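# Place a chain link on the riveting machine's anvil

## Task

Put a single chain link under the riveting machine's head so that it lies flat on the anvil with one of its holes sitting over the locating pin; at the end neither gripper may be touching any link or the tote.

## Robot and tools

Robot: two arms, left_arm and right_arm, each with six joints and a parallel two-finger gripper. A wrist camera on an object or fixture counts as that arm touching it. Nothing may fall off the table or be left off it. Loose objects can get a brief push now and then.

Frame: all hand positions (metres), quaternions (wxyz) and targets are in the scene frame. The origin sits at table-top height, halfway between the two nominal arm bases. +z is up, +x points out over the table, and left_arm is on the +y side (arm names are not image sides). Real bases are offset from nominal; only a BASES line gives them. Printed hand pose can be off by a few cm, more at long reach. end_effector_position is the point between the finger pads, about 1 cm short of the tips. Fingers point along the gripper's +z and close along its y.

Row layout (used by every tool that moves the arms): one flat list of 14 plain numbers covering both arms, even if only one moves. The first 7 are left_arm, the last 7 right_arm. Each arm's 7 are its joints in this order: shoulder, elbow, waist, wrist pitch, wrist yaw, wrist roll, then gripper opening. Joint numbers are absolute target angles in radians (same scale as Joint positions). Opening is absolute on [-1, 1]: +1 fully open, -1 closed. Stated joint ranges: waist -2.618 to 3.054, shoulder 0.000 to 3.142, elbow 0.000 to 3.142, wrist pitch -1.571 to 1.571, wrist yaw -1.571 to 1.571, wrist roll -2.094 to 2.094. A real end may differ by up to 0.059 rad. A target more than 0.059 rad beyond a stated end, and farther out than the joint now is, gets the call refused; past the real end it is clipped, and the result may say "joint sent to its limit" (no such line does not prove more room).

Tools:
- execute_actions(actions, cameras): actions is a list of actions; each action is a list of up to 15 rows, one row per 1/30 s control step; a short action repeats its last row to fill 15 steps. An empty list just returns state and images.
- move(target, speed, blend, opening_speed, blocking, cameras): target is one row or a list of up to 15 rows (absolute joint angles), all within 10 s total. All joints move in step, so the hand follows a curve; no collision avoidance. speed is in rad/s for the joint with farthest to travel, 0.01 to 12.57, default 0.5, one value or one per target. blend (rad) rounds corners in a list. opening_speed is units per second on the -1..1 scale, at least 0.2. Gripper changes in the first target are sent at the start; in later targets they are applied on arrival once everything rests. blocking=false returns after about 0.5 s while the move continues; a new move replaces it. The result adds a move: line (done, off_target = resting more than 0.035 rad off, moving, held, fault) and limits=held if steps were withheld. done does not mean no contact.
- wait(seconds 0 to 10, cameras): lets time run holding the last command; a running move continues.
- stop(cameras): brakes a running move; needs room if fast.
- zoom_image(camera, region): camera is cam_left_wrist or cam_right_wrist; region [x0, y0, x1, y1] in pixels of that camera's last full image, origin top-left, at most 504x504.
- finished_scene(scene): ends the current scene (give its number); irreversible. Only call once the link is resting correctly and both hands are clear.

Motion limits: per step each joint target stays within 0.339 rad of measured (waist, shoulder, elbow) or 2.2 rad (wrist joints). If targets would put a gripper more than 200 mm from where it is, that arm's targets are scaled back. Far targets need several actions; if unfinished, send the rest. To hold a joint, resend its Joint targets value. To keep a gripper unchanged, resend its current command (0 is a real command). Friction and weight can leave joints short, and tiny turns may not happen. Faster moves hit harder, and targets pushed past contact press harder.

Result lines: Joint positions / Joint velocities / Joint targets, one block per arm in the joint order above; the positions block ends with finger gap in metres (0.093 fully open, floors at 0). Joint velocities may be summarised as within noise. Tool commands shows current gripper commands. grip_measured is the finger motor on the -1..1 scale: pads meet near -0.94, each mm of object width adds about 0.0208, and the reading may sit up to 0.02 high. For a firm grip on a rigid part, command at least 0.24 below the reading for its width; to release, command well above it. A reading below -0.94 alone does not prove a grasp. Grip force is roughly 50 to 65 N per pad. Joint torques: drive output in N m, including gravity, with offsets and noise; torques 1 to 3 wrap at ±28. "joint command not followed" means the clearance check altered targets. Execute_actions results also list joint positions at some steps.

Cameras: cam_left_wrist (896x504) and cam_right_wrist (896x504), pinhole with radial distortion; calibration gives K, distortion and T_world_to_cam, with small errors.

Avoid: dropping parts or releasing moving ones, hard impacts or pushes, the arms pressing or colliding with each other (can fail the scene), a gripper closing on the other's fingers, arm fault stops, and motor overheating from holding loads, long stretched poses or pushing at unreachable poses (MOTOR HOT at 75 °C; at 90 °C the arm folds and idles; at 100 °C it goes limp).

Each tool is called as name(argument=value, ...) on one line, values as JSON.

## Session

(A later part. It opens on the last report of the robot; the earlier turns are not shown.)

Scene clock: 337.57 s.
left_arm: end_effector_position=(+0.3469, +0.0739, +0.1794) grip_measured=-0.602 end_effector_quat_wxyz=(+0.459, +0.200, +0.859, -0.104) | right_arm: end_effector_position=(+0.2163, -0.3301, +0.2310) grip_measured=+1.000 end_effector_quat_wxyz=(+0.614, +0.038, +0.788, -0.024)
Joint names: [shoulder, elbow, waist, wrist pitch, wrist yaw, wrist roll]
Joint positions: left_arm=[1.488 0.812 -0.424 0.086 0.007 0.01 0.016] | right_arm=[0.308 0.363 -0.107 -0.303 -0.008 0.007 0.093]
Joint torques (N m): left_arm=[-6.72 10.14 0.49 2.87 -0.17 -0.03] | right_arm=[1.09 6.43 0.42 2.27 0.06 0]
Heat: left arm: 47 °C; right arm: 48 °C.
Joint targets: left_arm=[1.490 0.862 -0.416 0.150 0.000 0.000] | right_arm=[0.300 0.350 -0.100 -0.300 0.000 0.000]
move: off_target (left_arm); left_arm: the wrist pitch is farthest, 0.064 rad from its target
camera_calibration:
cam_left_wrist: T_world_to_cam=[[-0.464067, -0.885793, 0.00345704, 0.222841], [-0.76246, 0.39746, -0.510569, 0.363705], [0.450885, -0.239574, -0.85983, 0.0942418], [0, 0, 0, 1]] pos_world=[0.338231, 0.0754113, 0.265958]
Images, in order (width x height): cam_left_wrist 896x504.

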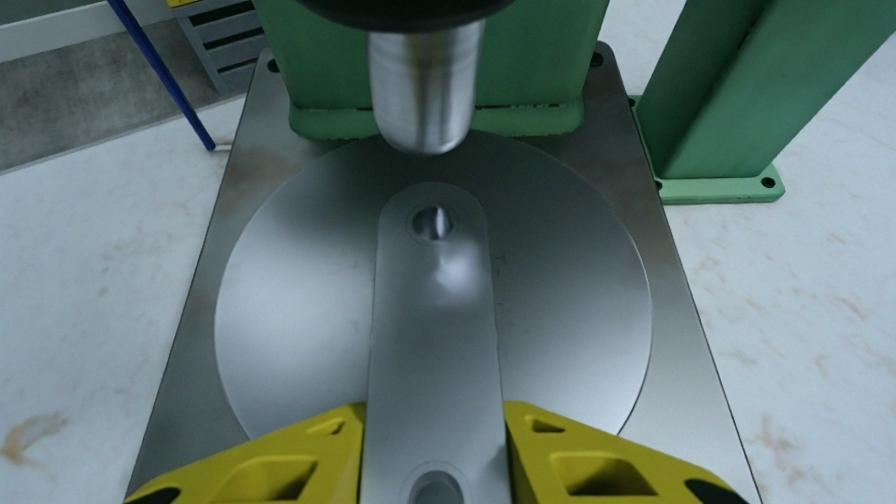

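move(target=[1.491,0.782,-0.418,0.185,0.0,0.0,-0.85, 0.3,0.35,-0.1,-0.3,0.0,0.0,1], speed=0.1, cameras=["cam_left_wrist"])

zoom_image(camera="cam_left_wrist", region=[380, 170, 480, 270])

Scene clock: 346.83 s.
left_arm: end_effector_position=(+0.3453, +0.0747, +0.1750) grip_measured=-0.602 end_effector_quat_wxyz=(+0.463, +0.200, +0.857, -0.105) | right_arm: end_effector_position=(+0.2163, -0.3301, +0.2310) grip_measured=+1.000 end_effector_quat_wxyz=(+0.614, +0.038, +0.788, -0.024)
Joint names: [shoulder, elbow, waist, wrist pitch, wrist yaw, wrist roll]
Joint positions: left_arm=[1.488 0.785 -0.424 0.121 0.007 0.01 0.016] | right_arm=[0.308 0.363 -0.107 -0.303 -0.008 0.007 0.093]
Joint torques (N m): left_arm=[-6.56 5.91 0.34 2.86 -0.17 -0.03] | right_arm=[1.11 6.39 0.4 2.27 0.05 0]
Heat: left arm: 46 °C; right arm: 48 °C.
Joint targets: left_arm=[1.491 0.782 -0.418 0.185 0.000 0.000] | right_arm=[0.300 0.350 -0.100 -0.300 0.000 0.000]
move: off_target (left_arm); left_arm: the wrist pitch is farthest, 0.064 rad from its target
camera_calibration:
cam_left_wrist: T_world_to_cam=[[-0.464099, -0.885778, 0.00313742, 0.222858], [-0.758562, 0.395611, -0.517759, 0.359943], [0.457378, -0.242672, -0.855521, 0.0885957], [0, 0, 0, 1]] pos_world=[0.335945, 0.0765046, 0.26146]
Images, in order (width x height): cam_left_wrist 896x504.

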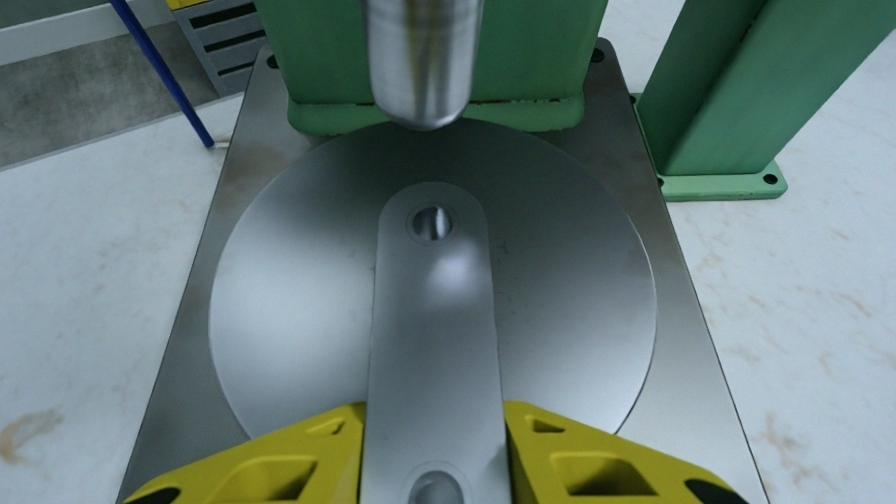

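Scaled by 5.040 from the camera's 896x504 image, which has a finer 1280x720 frame.

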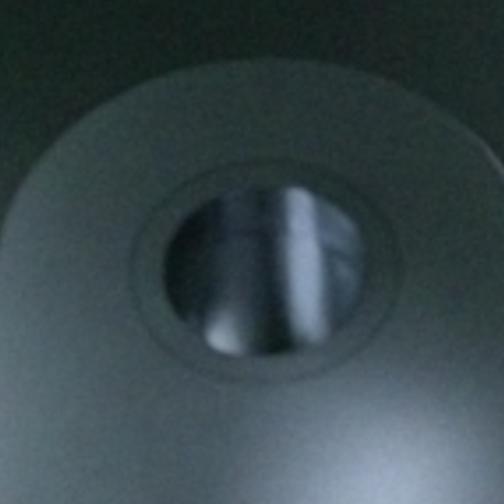

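move(target=[1.500,0.768,-0.418,0.21,0.0,0.0,-0.85, 0.3,0.35,-0.1,-0.3,0.0,0.0,1], speed=0.1, cameras=["cam_left_wrist"])

zoom_image(camera="cam_left_wrist", region=[380, 170, 480, 270])

Scene clock: 350.80 s.
left_arm: end_effector_position=(+0.3458, +0.0745, +0.1720) grip_measured=-0.602 end_effector_quat_wxyz=(+0.465, +0.200, +0.856, -0.106) | right_arm: end_effector_position=(+0.2163, -0.3301, +0.2310) grip_measured=+1.000 end_effector_quat_wxyz=(+0.614, +0.038, +0.788, -0.024)
Joint names: [shoulder, elbow, waist, wrist pitch, wrist yaw, wrist roll]
Joint positions: left_arm=[1.496 0.774 -0.424 0.145 0.007 0.01 0.016] | right_arm=[0.308 0.363 -0.107 -0.303 -0.008 0.007 0.093]
Joint torques (N m): left_arm=[-6.48 5.67 0.31 2.89 -0.17 -0.03] | right_arm=[1.07 6.41 0.4 2.28 0.07 0]
Heat: left arm: 47 °C; right arm: 48 °C.
Joint targets: left_arm=[1.500 0.768 -0.418 0.210 0.000 0.000] | right_arm=[0.300 0.350 -0.100 -0.300 0.000 0.000]
move: off_target (left_arm); left_arm: the wrist pitch is farthest, 0.065 rad from its target
camera_calibration:
cam_left_wrist: T_world_to_cam=[[-0.464107, -0.885774, 0.00293545, 0.222922], [-0.756041, 0.394401, -0.52235, 0.358778], [0.461527, -0.244646, -0.852726, 0.083975], [0, 0, 0, 1]] pos_world=[0.335954, 0.0765004, 0.258361]
Images, in order (width x height): cam_left_wrist 896x504.

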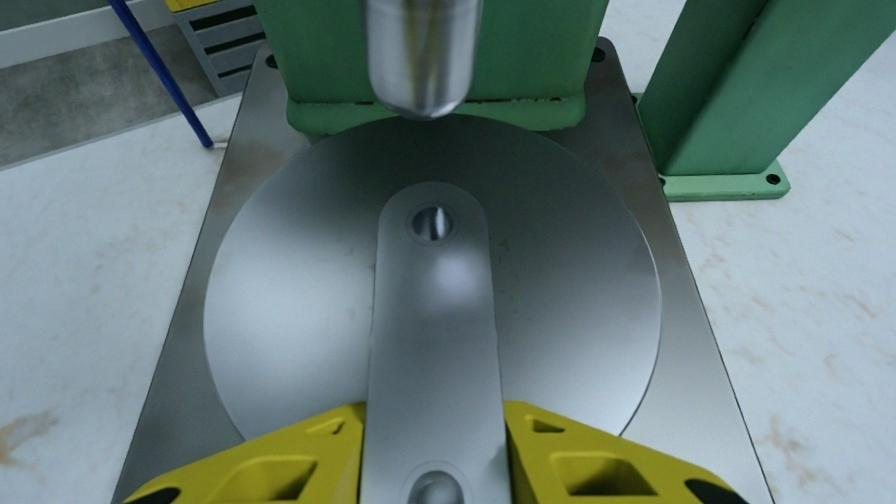

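Scaled by 5.040 from the camera's 896x504 image, which has a finer 1280x720 frame.

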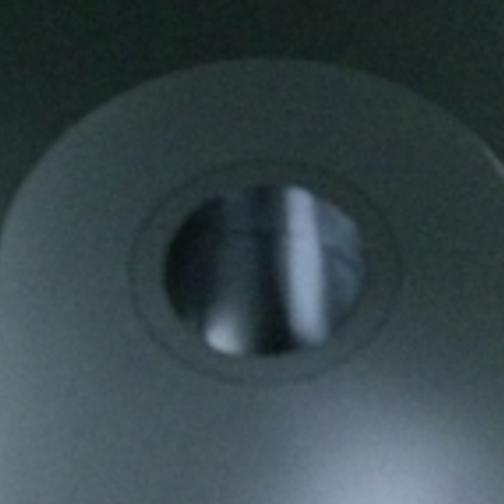

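move(target=[1.510,0.754,-0.418,0.225,0.0,0.0,-0.85, 0.3,0.35,-0.1,-0.3,0.0,0.0,1], speed=0.1, cameras=["cam_left_wrist"])

zoom_image(camera="cam_left_wrist", region=[380, 170, 480, 270])

Scene clock: 354.17 s.
left_arm: end_effector_position=(+0.3468, +0.0740, +0.1704) grip_measured=-0.602 end_effector_quat_wxyz=(+0.470, +0.199, +0.853, -0.107) | right_arm: end_effector_position=(+0.2163, -0.3301, +0.2310) grip_measured=+1.000 end_effector_quat_wxyz=(+0.614, +0.038, +0.788, -0.024)
Joint names: [shoulder, elbow, waist, wrist pitch, wrist yaw, wrist roll]
Joint positions: left_arm=[1.503 0.761 -0.424 0.176 0.007 0.01 0.016] | right_arm=[0.308 0.363 -0.107 -0.303 -0.008 0.007 0.093]
Joint torques (N m): left_arm=[-6.2 5.49 0.34 2.71 -0.18 -0.03] | right_arm=[1.09 6.42 0.39 2.27 0.07 0]
Heat: left arm: 47 °C; right arm: 48 °C.
Joint targets: left_arm=[1.510 0.754 -0.418 0.225 0.000 0.000] | right_arm=[0.300 0.350 -0.100 -0.300 0.000 0.000]
move: off_target (left_arm); left_arm: the wrist pitch is farthest, 0.049 rad from its target
camera_calibration:
cam_left_wrist: T_world_to_cam=[[-0.464188, -0.885733, 0.00245673, 0.223122], [-0.75019, 0.391676, -0.532734, 0.358894], [0.470898, -0.249132, -0.846279, 0.0780095], [0, 0, 0, 1]] pos_world=[0.336074, 0.0764907, 0.256665]
Images, in order (width x height): cam_left_wrist 896x504.

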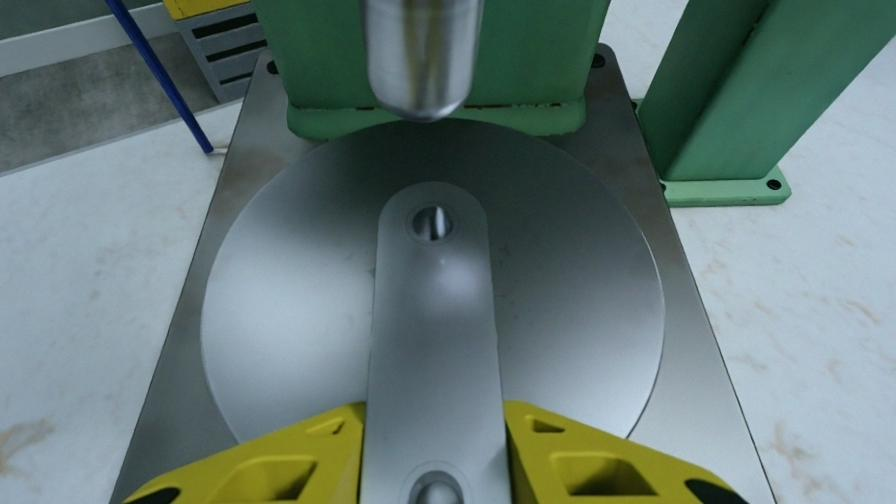

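Scaled by 5.040 from the camera's 896x504 image, which has a finer 1280x720 frame.

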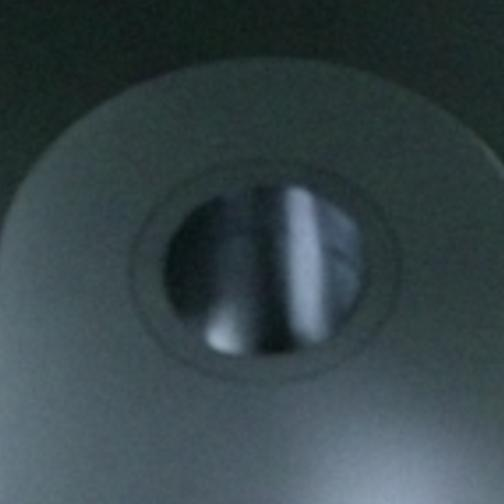

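move(target=[[1.465,0.85,-0.42,0.14,0.0,0.0,-0.85, 0.3,0.35,-0.1,-0.3,0.0,0.0,1],[1.37,0.80,-0.42,0.08,0.0,0.0,-0.85, 0.3,0.35,-0.1,-0.3,0.0,0.0,1]], speed=0.25, cameras=["cam_left_wrist"])

zoom_image(camera="cam_left_wrist", region=[360, 100, 500, 240])

move(target=[1.28,0.735,-0.42,0.07,0.0,0.0,-0.85, 0.3,0.35,-0.1,-0.3,0.0,0.0,1], speed=0.25, cameras=["cam_left_wrist"])

zoom_image(camera="cam_left_wrist", region=[360, 60, 500, 200])

Scene clock: 364.30 s.
left_arm: end_effector_position=(+0.3376, +0.0784, +0.1981) grip_measured=-0.602 end_effector_quat_wxyz=(+0.471, +0.199, +0.853, -0.107) | right_arm: end_effector_position=(+0.2163, -0.3301, +0.2310) grip_measured=+1.000 end_effector_quat_wxyz=(+0.614, +0.038, +0.788, -0.024)
Joint names: [shoulder, elbow, waist, wrist pitch, wrist yaw, wrist roll]
Joint positions: left_arm=[1.409 0.8 -0.424 0.046 0.007 0.01 0.016] | right_arm=[0.308 0.363 -0.107 -0.303 -0.008 0.007 0.093]
Joint torques (N m): left_arm=[-9.94 6.3 0.16 2.55 -0.17 -0.03] | right_arm=[1.09 6.43 0.43 2.28 0.06 0]
Heat: left arm: 46 °C; right arm: 48 °C.
Joint targets: left_arm=[1.370 0.800 -0.420 0.080 0.000 0.000] | right_arm=[0.300 0.350 -0.100 -0.300 0.000 0.000]
move: off_target (left_arm); left_arm: the shoulder is farthest, 0.039 rad from its target
camera_calibration:
cam_left_wrist: T_world_to_cam=[[-0.464137, -0.88576, 0.00241494, 0.222585], [-0.74952, 0.391292, -0.533958, 0.365038], [0.472014, -0.24964, -0.845508, 0.10643], [0, 0, 0, 1]] pos_world=[0.326677, 0.0808896, 0.284365]
Images, in order (width x height): cam_left_wrist 896x504.

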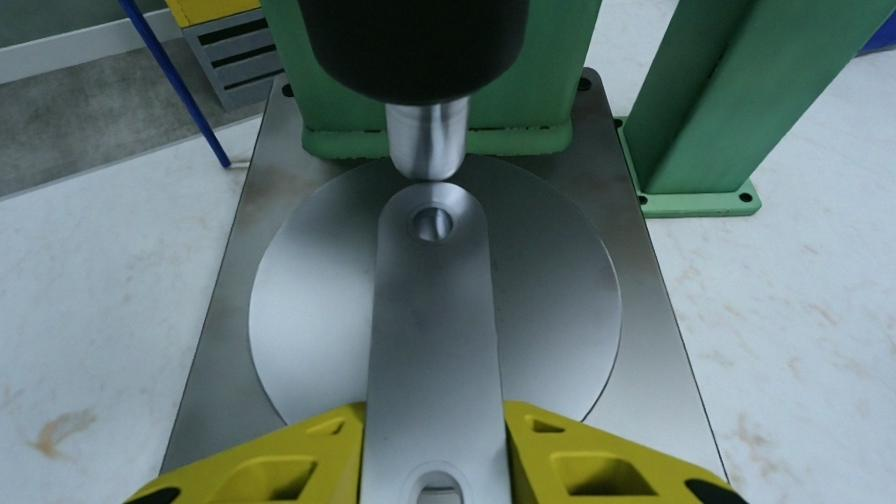

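Scaled by 3.600 from the camera's 896x504 image, which has a finer 1280x720 frame.

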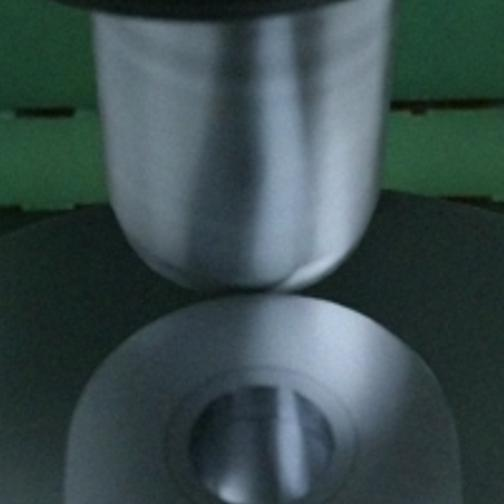

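Scene clock: 365.07 s.
left_arm: end_effector_position=(+0.3215, +0.0861, +0.2075) grip_measured=-0.602 end_effector_quat_wxyz=(+0.484, +0.197, +0.846, -0.110) | right_arm: end_effector_position=(+0.2163, -0.3301, +0.2310) grip_measured=+1.000 end_effector_quat_wxyz=(+0.614, +0.038, +0.788, -0.024)
Joint names: [shoulder, elbow, waist, wrist pitch, wrist yaw, wrist roll]
Joint positions: left_arm=[1.313 0.74 -0.424 0.04 0.007 0.01 0.016] | right_arm=[0.308 0.363 -0.107 -0.303 -0.008 0.007 0.093]
Joint torques (N m): left_arm=[-8.59 6 0.13 2.53 -0.18 -0.02] | right_arm=[1.1 6.42 0.39 2.28 0.07 0.01]
Heat: left arm: 46 °C; right arm: 48 °C.
Joint targets: left_arm=[1.280 0.735 -0.420 0.070 0.000 0.000] | right_arm=[0.300 0.350 -0.100 -0.300 0.000 0.000]
move: done
camera_calibration:
cam_left_wrist: T_world_to_cam=[[-0.464216, -0.885721, 0.00123215, 0.222141], [-0.734593, 0.38423, -0.559232, 0.356033], [0.494851, -0.26051, -0.82901, 0.114043], [0, 0, 0, 1]] pos_world=[0.308227, 0.0896658, 0.293374]
Images, in order (width x height): cam_left_wrist 896x504.

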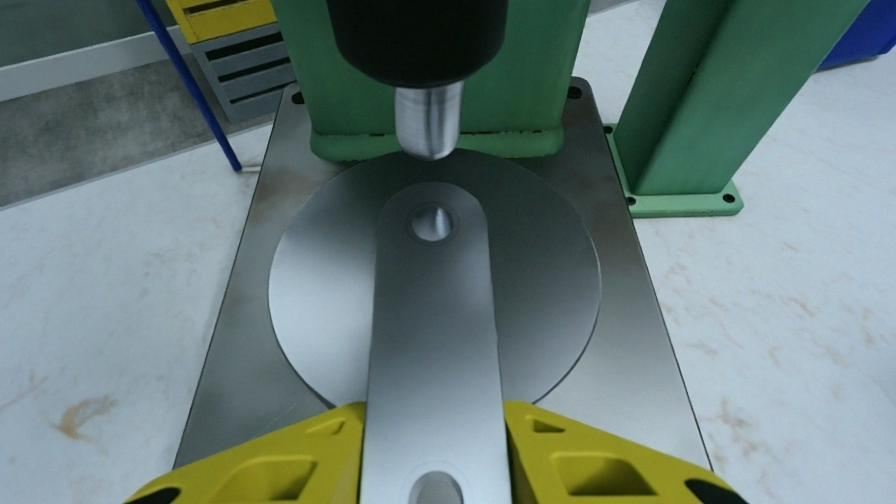

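Scaled by 3.600 from the camera's 896x504 image, which has a finer 1280x720 frame.

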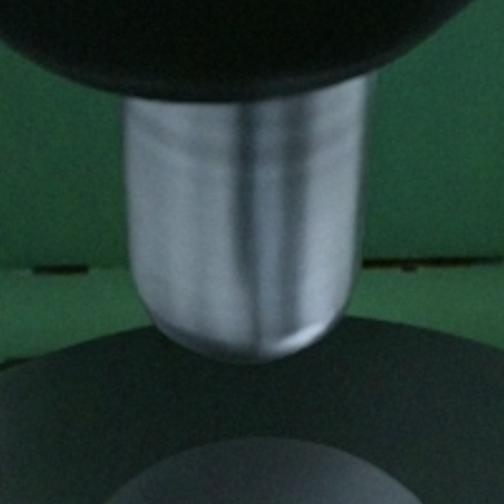

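move(target=[1.25,0.665,-0.42,0.04,0.0,0.0,-0.85, 0.3,0.35,-0.1,-0.3,0.0,0.0,1], speed=0.3, cameras=["cam_left_wrist"])

zoom_image(camera="cam_left_wrist", region=[360, 60, 500, 200])

move(target=[1.16,0.665,-0.42,-0.03,0.0,0.0,-0.85, 0.3,0.35,-0.1,-0.3,0.0,0.0,1], speed=0.3, cameras=["cam_left_wrist"])

zoom_image(camera="cam_left_wrist", region=[360, 30, 500, 170])

Scene clock: 386.17 s.
left_arm: end_effector_position=(+0.3026, +0.0951, +0.1795) grip_measured=-0.602 end_effector_quat_wxyz=(+0.451, +0.201, +0.863, -0.103) | right_arm: end_effector_position=(+0.2163, -0.3301, +0.2310) grip_measured=+1.000 end_effector_quat_wxyz=(+0.614, +0.038, +0.788, -0.024)
Joint names: [shoulder, elbow, waist, wrist pitch, wrist yaw, wrist roll]
Joint positions: left_arm=[1.286 0.668 -0.424 0.009 0.007 0.01 0.016] | right_arm=[0.308 0.363 -0.107 -0.303 -0.008 0.007 0.093]
Joint torques (N m): left_arm=[-8.42 6.09 0.16 2.47 -0.16 -0.03] | right_arm=[1.1 6.41 0.42 2.28 0.07 0.01]
Heat: left arm: 45 °C; right arm: 48 °C.
Joint targets: left_arm=[1.250 0.665 -0.420 0.040 0.000 0.000] | right_arm=[0.300 0.350 -0.100 -0.300 0.000 0.000]
move: off_target (left_arm); left_arm: the shoulder is farthest, 0.036 rad from its target
camera_calibration:
cam_left_wrist: T_world_to_cam=[[-0.46404, -0.885805, 0.0041417, 0.220854], [-0.770753, 0.401455, -0.494747, 0.320696], [0.436586, -0.232774, -0.869027, 0.124743], [0, 0, 0, 1]] pos_world=[0.295201, 0.0959258, 0.266154]
Images, in order (width x height): cam_left_wrist 896x504.

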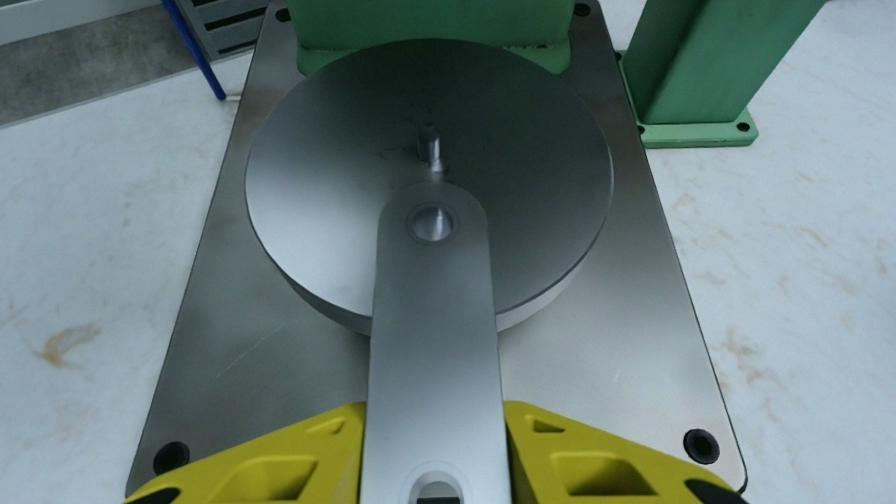

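Scaled by 3.600 from the camera's 896x504 image, which has a finer 1280x720 frame.

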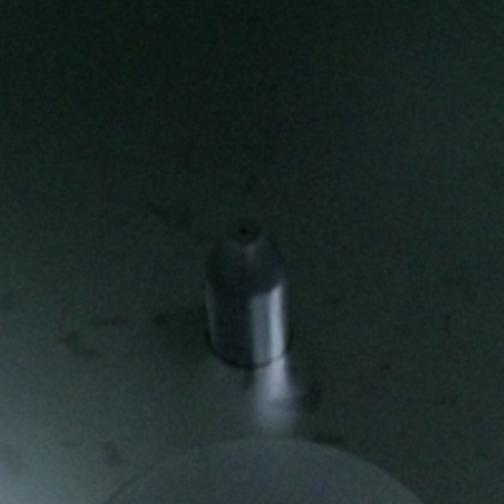

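Scene clock: 387.20 s.
left_arm: end_effector_position=(+0.2914, +0.1003, +0.2009) grip_measured=-0.602 end_effector_quat_wxyz=(+0.465, +0.200, +0.856, -0.106) | right_arm: end_effector_position=(+0.2163, -0.3301, +0.2310) grip_measured=+1.000 end_effector_quat_wxyz=(+0.614, +0.038, +0.788, -0.024)
Joint names: [shoulder, elbow, waist, wrist pitch, wrist yaw, wrist roll]
Joint positions: left_arm=[1.187 0.668 -0.424 -0.058 0.007 0.01 0.016] | right_arm=[0.308 0.363 -0.107 -0.303 -0.008 0.007 0.093]
Joint torques (N m): left_arm=[-6.83 6.26 0.17 2.48 -0.18 -0.03] | right_arm=[1.11 6.41 0.42 2.27 0.06 0]
Heat: left arm: 45 °C; right arm: 48 °C.
Joint targets: left_arm=[1.160 0.665 -0.420 -0.030 0.000 0.000] | right_arm=[0.300 0.350 -0.100 -0.300 0.000 0.000]
move: done
camera_calibration:
cam_left_wrist: T_world_to_cam=[[-0.464126, -0.885764, 0.00298081, 0.220481], [-0.756214, 0.394487, -0.522034, 0.322594], [0.461223, -0.244544, -0.852919, 0.140122], [0, 0, 0, 1]] pos_world=[0.281654, 0.102301, 0.287261]
Images, in order (width x height): cam_left_wrist 896x504.

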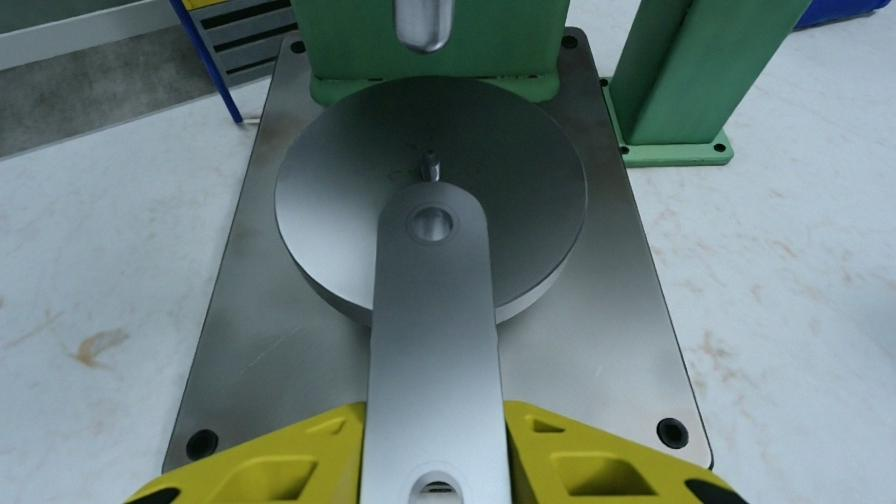

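Scaled by 3.600 from the camera's 896x504 image, which has a finer 1280x720 frame.

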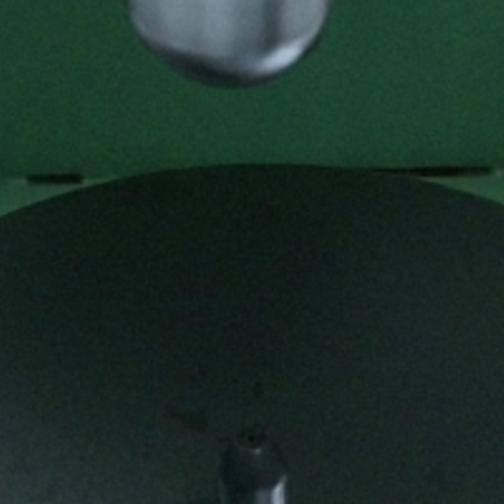

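move(target=[1.50,0.878,-0.411,0.144,0.0,0.0,-0.85, 0.3,0.35,-0.1,-0.3,0.0,0.0,1], speed=0.25, cameras=[])

move(target=[1.519,0.802,-0.411,0.188,0.0,0.0,-0.85, 0.3,0.35,-0.1,-0.3,0.0,0.0,1], speed=0.1, cameras=["cam_left_wrist"])

zoom_image(camera="cam_left_wrist", region=[380, 170, 480, 270])

Scene clock: 408.97 s.
left_arm: end_effector_position=(+0.3515, +0.0742, +0.1819) grip_measured=-0.602 end_effector_quat_wxyz=(+0.460, +0.198, +0.859, -0.104) | right_arm: end_effector_position=(+0.2163, -0.3301, +0.2310) grip_measured=+1.000 end_effector_quat_wxyz=(+0.614, +0.038, +0.788, -0.024)
Joint names: [shoulder, elbow, waist, wrist pitch, wrist yaw, wrist roll]
Joint positions: left_arm=[1.499 0.83 -0.419 0.08 0.007 0.01 0.016] | right_arm=[0.308 0.363 -0.107 -0.303 -0.008 0.007 0.093]
Joint torques (N m): left_arm=[-6.91 9.94 0.49 2.87 -0.18 -0.02] | right_arm=[1.07 6.42 0.42 2.28 0.06 0]
Heat: left arm: 47 °C; right arm: 49 °C.
Joint targets: left_arm=[1.500 0.878 -0.411 0.144 0.000 0.000] | right_arm=[0.300 0.350 -0.100 -0.300 0.000 0.000]
move: off_target (left_arm); left_arm: the wrist pitch is farthest, 0.064 rad from its target
No camera images: "cameras" was empty.

Scene clock: 410.10 s.
left_arm: end_effector_position=(+0.3516, +0.0741, +0.1729) grip_measured=-0.602 end_effector_quat_wxyz=(+0.461, +0.198, +0.859, -0.104) | right_arm: end_effector_position=(+0.2163, -0.3301, +0.2310) grip_measured=+1.000 end_effector_quat_wxyz=(+0.614, +0.038, +0.788, -0.024)
Joint names: [shoulder, elbow, waist, wrist pitch, wrist yaw, wrist roll]
Joint positions: left_arm=[1.516 0.806 -0.419 0.124 0.007 0.01 0.016] | right_arm=[0.308 0.363 -0.107 -0.303 -0.008 0.007 0.093]
Joint torques (N m): left_arm=[-6.86 5.85 0.47 2.88 -0.18 -0.03] | right_arm=[1.07 6.39 0.42 2.28 0.06 0]
Heat: left arm: 47 °C; right arm: 49 °C.
Joint targets: left_arm=[1.519 0.802 -0.411 0.188 0.000 0.000] | right_arm=[0.300 0.350 -0.100 -0.300 0.000 0.000]
move: off_target (left_arm); left_arm: the wrist pitch is farthest, 0.064 rad from its target
camera_calibration:
cam_left_wrist: T_world_to_cam=[[-0.459718, -0.888058, 0.0033399, 0.223839], [-0.762647, 0.392864, -0.513836, 0.364763], [0.455004, -0.238767, -0.857882, 0.0847182], [0, 0, 0, 1]] pos_world=[0.342541, 0.0757079, 0.259359]
Images, in order (width x height): cam_left_wrist 896x504.

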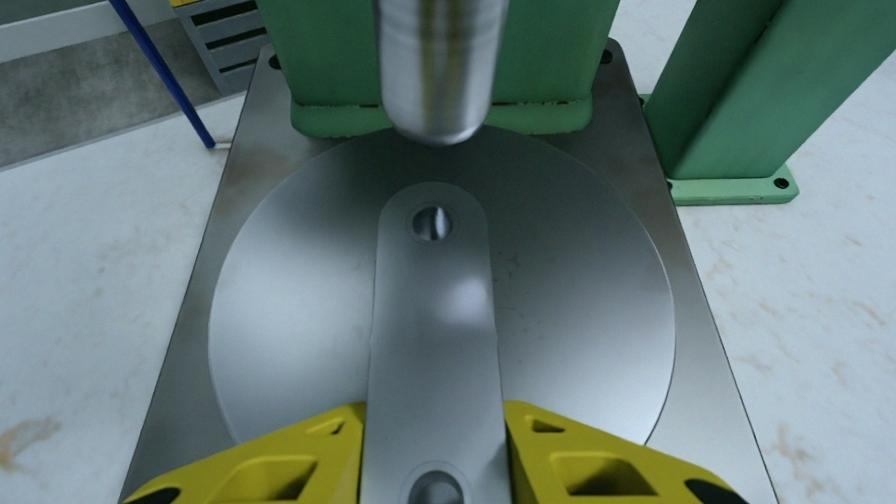

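Scaled by 5.040 from the camera's 896x504 image, which has a finer 1280x720 frame.

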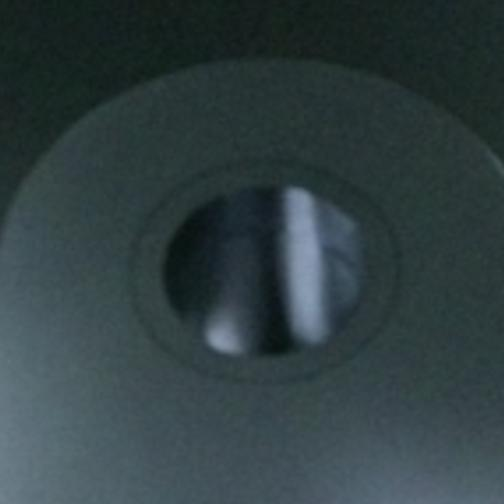

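move(target=[1.528,0.789,-0.413,0.209,0.0,0.0,-0.85, 0.3,0.35,-0.1,-0.3,0.0,0.0,1], speed=0.1, cameras=["cam_left_wrist"])

zoom_image(camera="cam_left_wrist", region=[380, 170, 480, 270])

Scene clock: 414.33 s.
left_arm: end_effector_position=(+0.3527, +0.0736, +0.1716) grip_measured=-0.602 end_effector_quat_wxyz=(+0.466, +0.198, +0.856, -0.105) | right_arm: end_effector_position=(+0.2163, -0.3301, +0.2310) grip_measured=+1.000 end_effector_quat_wxyz=(+0.614, +0.038, +0.788, -0.024)
Joint names: [shoulder, elbow, waist, wrist pitch, wrist yaw, wrist roll]
Joint positions: left_arm=[1.522 0.795 -0.419 0.152 0.007 0.01 0.016] | right_arm=[0.308 0.363 -0.107 -0.303 -0.008 0.007 0.093]
Joint torques (N m): left_arm=[-6.61 5.63 0.32 2.8 -0.17 -0.03] | right_arm=[1.1 6.41 0.43 2.28 0.06 0]
Heat: left arm: 47 °C; right arm: 49 °C.
Joint targets: left_arm=[1.528 0.789 -0.413 0.209 0.000 0.000] | right_arm=[0.300 0.350 -0.100 -0.300 0.000 0.000]
move: off_target (left_arm); left_arm: the wrist pitch is farthest, 0.057 rad from its target
camera_calibration:
cam_left_wrist: T_world_to_cam=[[-0.459731, -0.888054, 0.0028746, 0.223972], [-0.75709, 0.390237, -0.523956, 0.36516], [0.464179, -0.243055, -0.85174, 0.0789886], [0, 0, 0, 1]] pos_world=[0.342761, 0.0755987, 0.257962]
Images, in order (width x height): cam_left_wrist 896x504.

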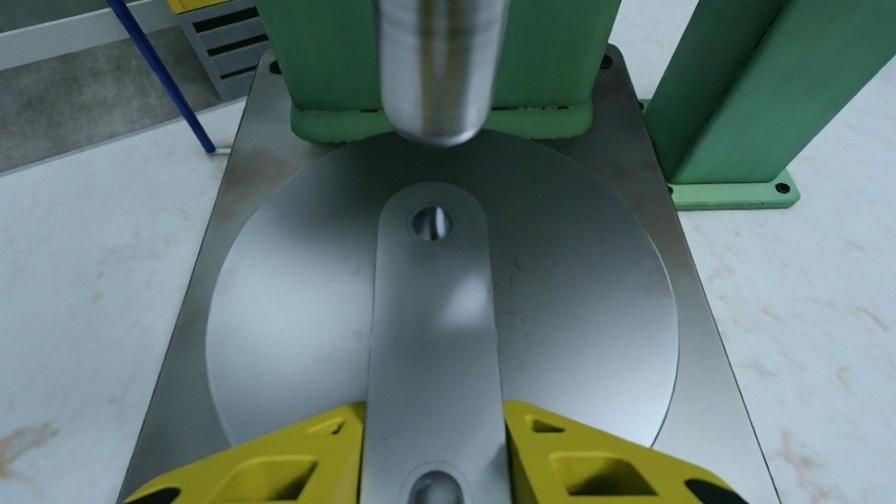

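Scaled by 5.040 from the camera's 896x504 image, which has a finer 1280x720 frame.

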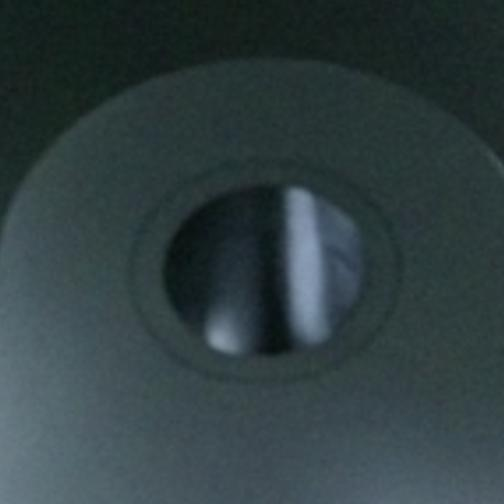

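move(target=[[1.500,0.789,-0.428,0.182,0.0,0.0,-0.85, 0.3,0.35,-0.1,-0.3,0.0,0.0,1],[1.518,0.784,-0.428,0.204,0.0,0.0,-0.85, 0.3,0.35,-0.1,-0.3,0.0,0.0,1]], speed=[0.15,0.06], cameras=["cam_left_wrist"])

zoom_image(camera="cam_left_wrist", region=[380, 170, 480, 270])

Scene clock: 438.10 s.
left_arm: end_effector_position=(+0.3528, +0.0735, +0.1716) grip_measured=-0.602 end_effector_quat_wxyz=(+0.466, +0.198, +0.856, -0.105) | right_arm: end_effector_position=(+0.2163, -0.3301, +0.2310) grip_measured=+1.000 end_effector_quat_wxyz=(+0.614, +0.038, +0.788, -0.024)
Joint names: [shoulder, elbow, waist, wrist pitch, wrist yaw, wrist roll]
Joint positions: left_arm=[1.523 0.795 -0.419 0.153 0.007 0.01 0.016] | right_arm=[0.308 0.363 -0.107 -0.303 -0.008 0.007 0.093]
Joint torques (N m): left_arm=[-7.57 5.24 -0.87 2.75 -0.18 -0.02] | right_arm=[1.11 6.42 0.42 2.28 0.07 0.01]
Heat: left arm: 46 °C; right arm: 49 °C.
Joint targets: left_arm=[1.518 0.784 -0.428 0.204 0.000 0.000] | right_arm=[0.300 0.350 -0.100 -0.300 0.000 0.000]
move: off_target (left_arm); left_arm: the wrist pitch is farthest, 0.051 rad from its target
camera_calibration:
cam_left_wrist: T_world_to_cam=[[-0.459731, -0.888054, 0.0028746, 0.223972], [-0.75709, 0.390237, -0.523956, 0.36516], [0.464179, -0.243055, -0.85174, 0.0789886], [0, 0, 0, 1]] pos_world=[0.342761, 0.0755987, 0.257962]
Images, in order (width x height): cam_left_wrist 896x504.

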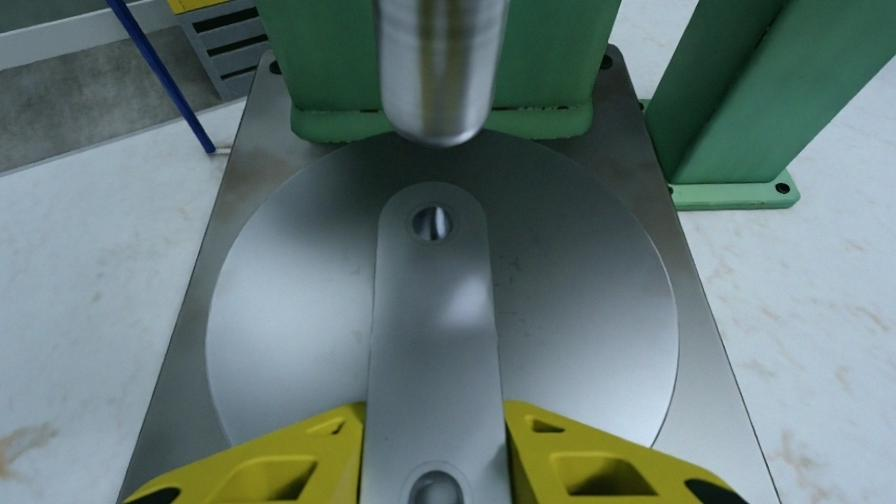

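Scaled by 5.040 from the camera's 896x504 image, which has a finer 1280x720 frame.

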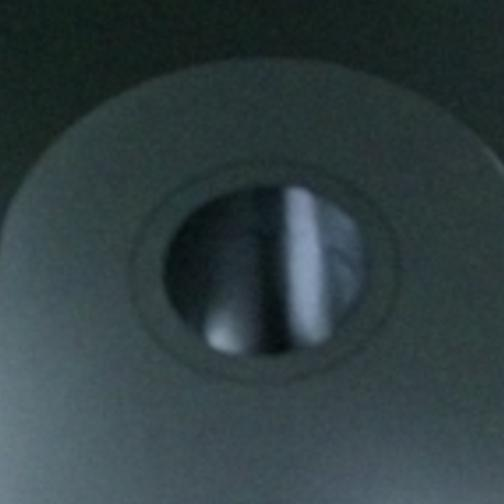

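move(target=[[1.455,0.789,-0.432,0.13,0.0,0.0,-0.85, 0.3,0.35,-0.1,-0.3,0.0,0.0,1],[1.524,0.789,-0.430,0.205,0.0,0.0,-0.85, 0.3,0.35,-0.1,-0.3,0.0,0.0,1]], speed=[0.15,0.06], cameras=["cam_left_wrist"])

zoom_image(camera="cam_left_wrist", region=[380, 170, 480, 270])

Scene clock: 446.83 s.
left_arm: end_effector_position=(+0.3512, +0.0723, +0.1717) grip_measured=-0.602 end_effector_quat_wxyz=(+0.464, +0.199, +0.856, -0.105) | right_arm: end_effector_position=(+0.2163, -0.3301, +0.2310) grip_measured=+1.000 end_effector_quat_wxyz=(+0.614, +0.038, +0.788, -0.024)
Joint names: [shoulder, elbow, waist, wrist pitch, wrist yaw, wrist roll]
Joint positions: left_arm=[1.519 0.795 -0.423 0.146 0.007 0.01 0.016] | right_arm=[0.308 0.363 -0.107 -0.303 -0.008 0.007 0.093]
Joint torques (N m): left_arm=[-6.64 5.64 -0.7 2.82 -0.16 -0.03] | right_arm=[1.1 6.41 0.42 2.28 0.07 0]
Heat: left arm: 46 °C; right arm: 49 °C.
Joint targets: left_arm=[1.524 0.789 -0.430 0.205 0.000 0.000] | right_arm=[0.300 0.350 -0.100 -0.300 0.000 0.000]
move: off_target (left_arm); left_arm: the wrist pitch is farthest, 0.059 rad from its target
camera_calibration:
cam_left_wrist: T_world_to_cam=[[-0.463445, -0.886121, 0.00293748, 0.223326], [-0.756869, 0.394117, -0.521365, 0.363696], [0.460835, -0.243847, -0.853329, 0.0809755], [0, 0, 0, 1]] pos_world=[0.341453, 0.0743013, 0.258061]
Images, in order (width x height): cam_left_wrist 896x504.

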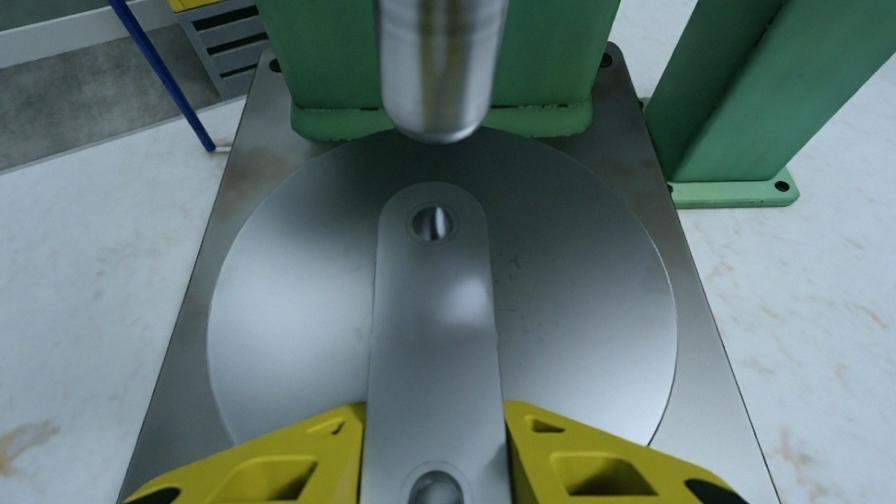

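Scaled by 5.040 from the camera's 896x504 image, which has a finer 1280x720 frame.

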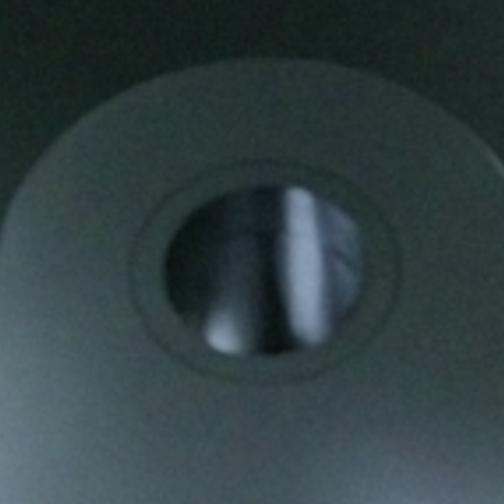

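move(target=[1.534,0.775,-0.430,0.215,0.0,0.0,-0.85, 0.3,0.35,-0.1,-0.3,0.0,0.0,1], speed=0.06, cameras=["cam_left_wrist"])

zoom_image(camera="cam_left_wrist", region=[380, 170, 480, 270])

Scene clock: 453.10 s.
left_arm: end_effector_position=(+0.3520, +0.0719, +0.1706) grip_measured=-0.602 end_effector_quat_wxyz=(+0.469, +0.199, +0.854, -0.107) | right_arm: end_effector_position=(+0.2163, -0.3301, +0.2310) grip_measured=+1.000 end_effector_quat_wxyz=(+0.614, +0.038, +0.788, -0.024)
Joint names: [shoulder, elbow, waist, wrist pitch, wrist yaw, wrist roll]
Joint positions: left_arm=[1.524 0.784 -0.423 0.174 0.007 0.01 0.016] | right_arm=[0.308 0.363 -0.107 -0.303 -0.008 0.007 0.093]
Joint torques (N m): left_arm=[-6.24 5.37 -0.69 2.63 -0.17 -0.02] | right_arm=[1.1 6.42 0.43 2.28 0.07 0]
Heat: left arm: 47 °C; right arm: 49 °C.
Joint targets: left_arm=[1.534 0.775 -0.430 0.215 0.000 0.000] | right_arm=[0.300 0.350 -0.100 -0.300 0.000 0.000]
move: off_target (left_arm); left_arm: the wrist pitch is farthest, 0.041 rad from its target
camera_calibration:
cam_left_wrist: T_world_to_cam=[[-0.463479, -0.886104, 0.00255992, 0.223392], [-0.751246, 0.391406, -0.531443, 0.363885], [0.469912, -0.248236, -0.84709, 0.0756142], [0, 0, 0, 1]] pos_world=[0.341372, 0.0742918, 0.256864]
Images, in order (width x height): cam_left_wrist 896x504.

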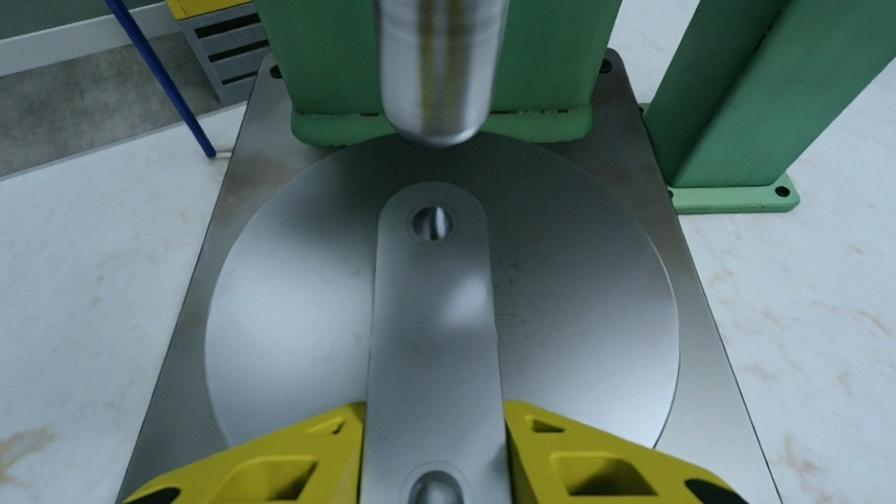

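Scaled by 5.040 from the camera's 896x504 image, which has a finer 1280x720 frame.

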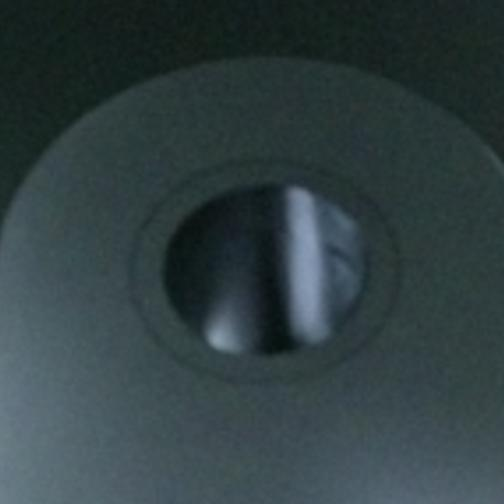

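move(target=[[1.44,0.785,-0.432,0.13,0.0,0.0,-0.85, 0.3,0.35,-0.1,-0.3,0.0,0.0,1],[1.517,0.785,-0.430,0.206,0.0,0.0,-0.85, 0.3,0.35,-0.1,-0.3,0.0,0.0,1]], speed=[0.15,0.06], cameras=[])

move(target=[1.526,0.773,-0.430,0.224,0.0,0.0,-0.85, 0.3,0.35,-0.1,-0.3,0.0,0.0,1], speed=0.06, cameras=["cam_left_wrist"])

zoom_image(camera="cam_left_wrist", region=[380, 170, 480, 270])

Scene clock: 467.93 s.
left_arm: end_effector_position=(+0.3492, +0.0732, +0.1715) grip_measured=-0.602 end_effector_quat_wxyz=(+0.466, +0.199, +0.856, -0.106) | right_arm: end_effector_position=(+0.2163, -0.3301, +0.2310) grip_measured=+1.000 end_effector_quat_wxyz=(+0.614, +0.038, +0.788, -0.024)
Joint names: [shoulder, elbow, waist, wrist pitch, wrist yaw, wrist roll]
Joint positions: left_arm=[1.511 0.784 -0.423 0.152 0.007 0.01 0.016] | right_arm=[0.308 0.363 -0.107 -0.303 -0.008 0.007 0.093]
Joint torques (N m): left_arm=[-6.46 6.2 -0.68 2.77 -0.17 -0.03] | right_arm=[1.07 6.39 0.44 2.28 0.06 0]
Heat: left arm: 46 °C; right arm: 49 °C.
Joint targets: left_arm=[1.517 0.785 -0.430 0.206 0.000 0.000] | right_arm=[0.300 0.350 -0.100 -0.300 0.000 0.000]
move: off_target (left_arm); left_arm: the wrist pitch is farthest, 0.054 rad from its target
No camera images: "cameras" was empty.

Scene clock: 468.70 s.
left_arm: end_effector_position=(+0.3514, +0.0722, +0.1712) grip_measured=-0.602 end_effector_quat_wxyz=(+0.469, +0.199, +0.854, -0.106) | right_arm: end_effector_position=(+0.2163, -0.3301, +0.2310) grip_measured=+1.000 end_effector_quat_wxyz=(+0.614, +0.038, +0.788, -0.024)
Joint names: [shoulder, elbow, waist, wrist pitch, wrist yaw, wrist roll]
Joint positions: left_arm=[1.52 0.784 -0.423 0.169 0.007 0.01 0.016] | right_arm=[0.308 0.363 -0.107 -0.303 -0.008 0.007 0.093]
Joint torques (N m): left_arm=[-6.54 5.24 -0.68 2.79 -0.17 -0.02] | right_arm=[1.07 6.41 0.39 2.28 0.07 0]
Heat: left arm: 47 °C; right arm: 49 °C.
Joint targets: left_arm=[1.526 0.773 -0.430 0.224 0.000 0.000] | right_arm=[0.300 0.350 -0.100 -0.300 0.000 0.000]
move: off_target (left_arm); left_arm: the wrist pitch is farthest, 0.055 rad from its target
camera_calibration:
cam_left_wrist: T_world_to_cam=[[-0.463456, -0.886116, 0.0025439, 0.223375], [-0.751811, 0.391689, -0.530434, 0.363545], [0.46903, -0.247745, -0.847723, 0.0769064], [0, 0, 0, 1]] pos_world=[0.340771, 0.0745929, 0.257464]
Images, in order (width x height): cam_left_wrist 896x504.

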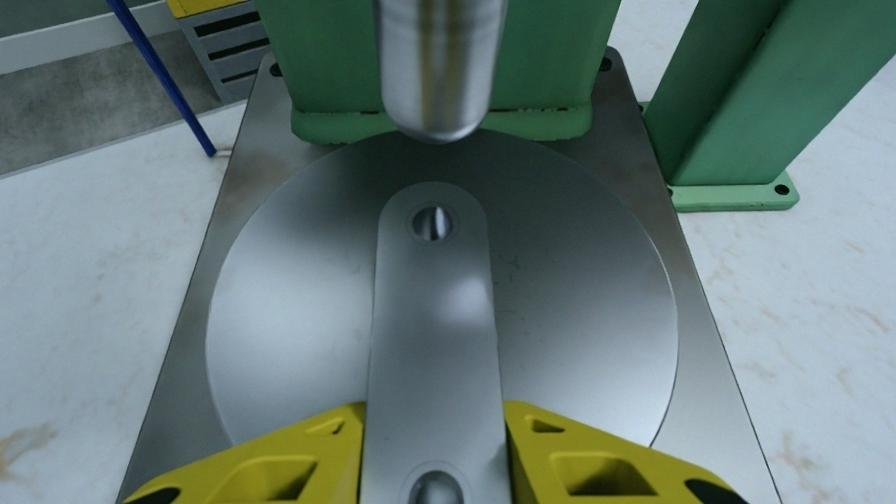

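Scaled by 5.040 from the camera's 896x504 image, which has a finer 1280x720 frame.

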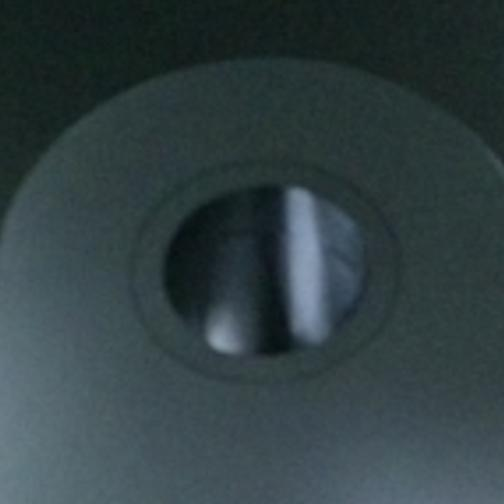

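move(target=[1.44,0.785,-0.432,0.13,0.0,0.0,-0.85, 0.3,0.36,0.75,-0.15,0.0,0.0,1], speed=0.6)

zoom_image(camera="cam_right_wrist", region=[350, 50, 650, 350])

Scene clock: 498.97 s.
left_arm: end_effector_position=(+0.3427, +0.0763, +0.1737) grip_measured=-0.602 end_effector_quat_wxyz=(+0.457, +0.200, +0.860, -0.104) | right_arm: end_effector_position=(+0.1552, -0.1357, +0.2663) grip_measured=+1.000 end_effector_quat_wxyz=(+0.623, -0.272, +0.690, +0.250)
Joint names: [shoulder, elbow, waist, wrist pitch, wrist yaw, wrist roll]
Joint positions: left_arm=[1.481 0.784 -0.423 0.101 0.007 0.01 0.016] | right_arm=[0.308 0.363 0.743 -0.155 -0.004 0.007 0.093]
Joint torques (N m): left_arm=[-10.58 6.26 -0.84 2.47 -0.17 -0.03] | right_arm=[1.11 7.25 0.4 2.25 0.02 0]
Heat: left arm: 49 °C; right arm: 49 °C.
Joint targets: left_arm=[1.440 0.785 -0.432 0.130 0.000 0.000] | right_arm=[0.300 0.360 0.750 -0.150 0.000 0.000]
move: off_target (left_arm); left_arm: the shoulder is farthest, 0.041 rad from its target
camera_calibration:
cam_left_wrist: T_world_to_cam=[[-0.463454, -0.886114, 0.00362694, 0.222775], [-0.764823, 0.397942, -0.506644, 0.35667], [0.447501, -0.23758, -0.862148, 0.0932092], [0, 0, 0, 1]] pos_world=[0.334324, 0.0776148, 0.260257]
cam_right_wrist: T_world_to_cam=[[0.674979, -0.737834, -0.00184858, -0.204611], [-0.373081, -0.339135, -0.863596, 0.28037], [0.636564, 0.583599, -0.504181, 0.190261], [0, 0, 0, 1]] pos_world=[0.121596, -0.166922, 0.337674]

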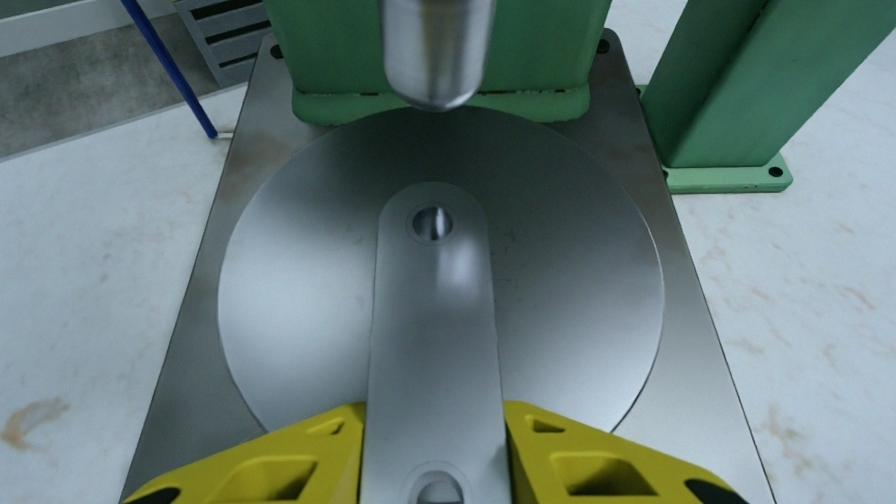

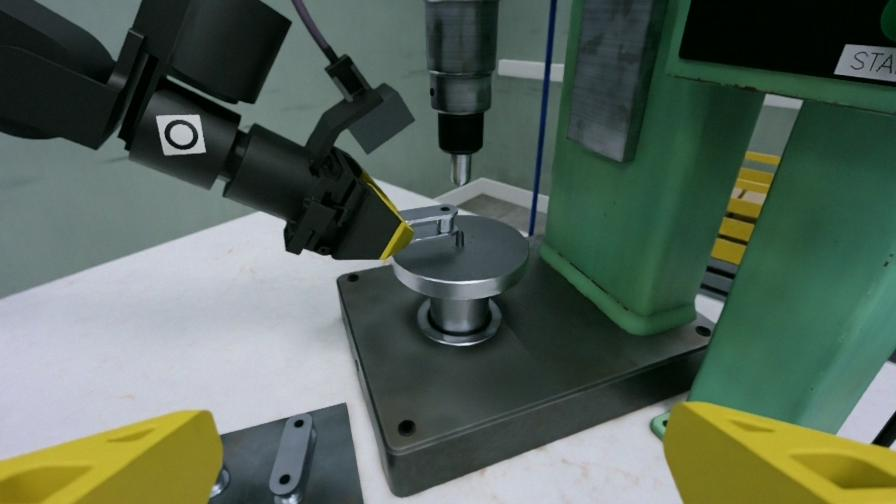

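Scaled by 1.680 from the camera's 896x504 image, which has a finer 1280x720 frame.

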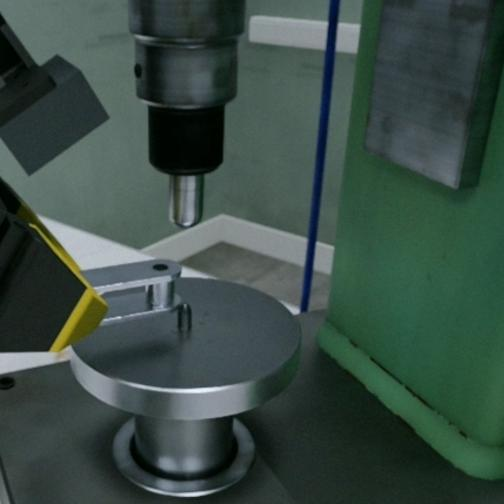

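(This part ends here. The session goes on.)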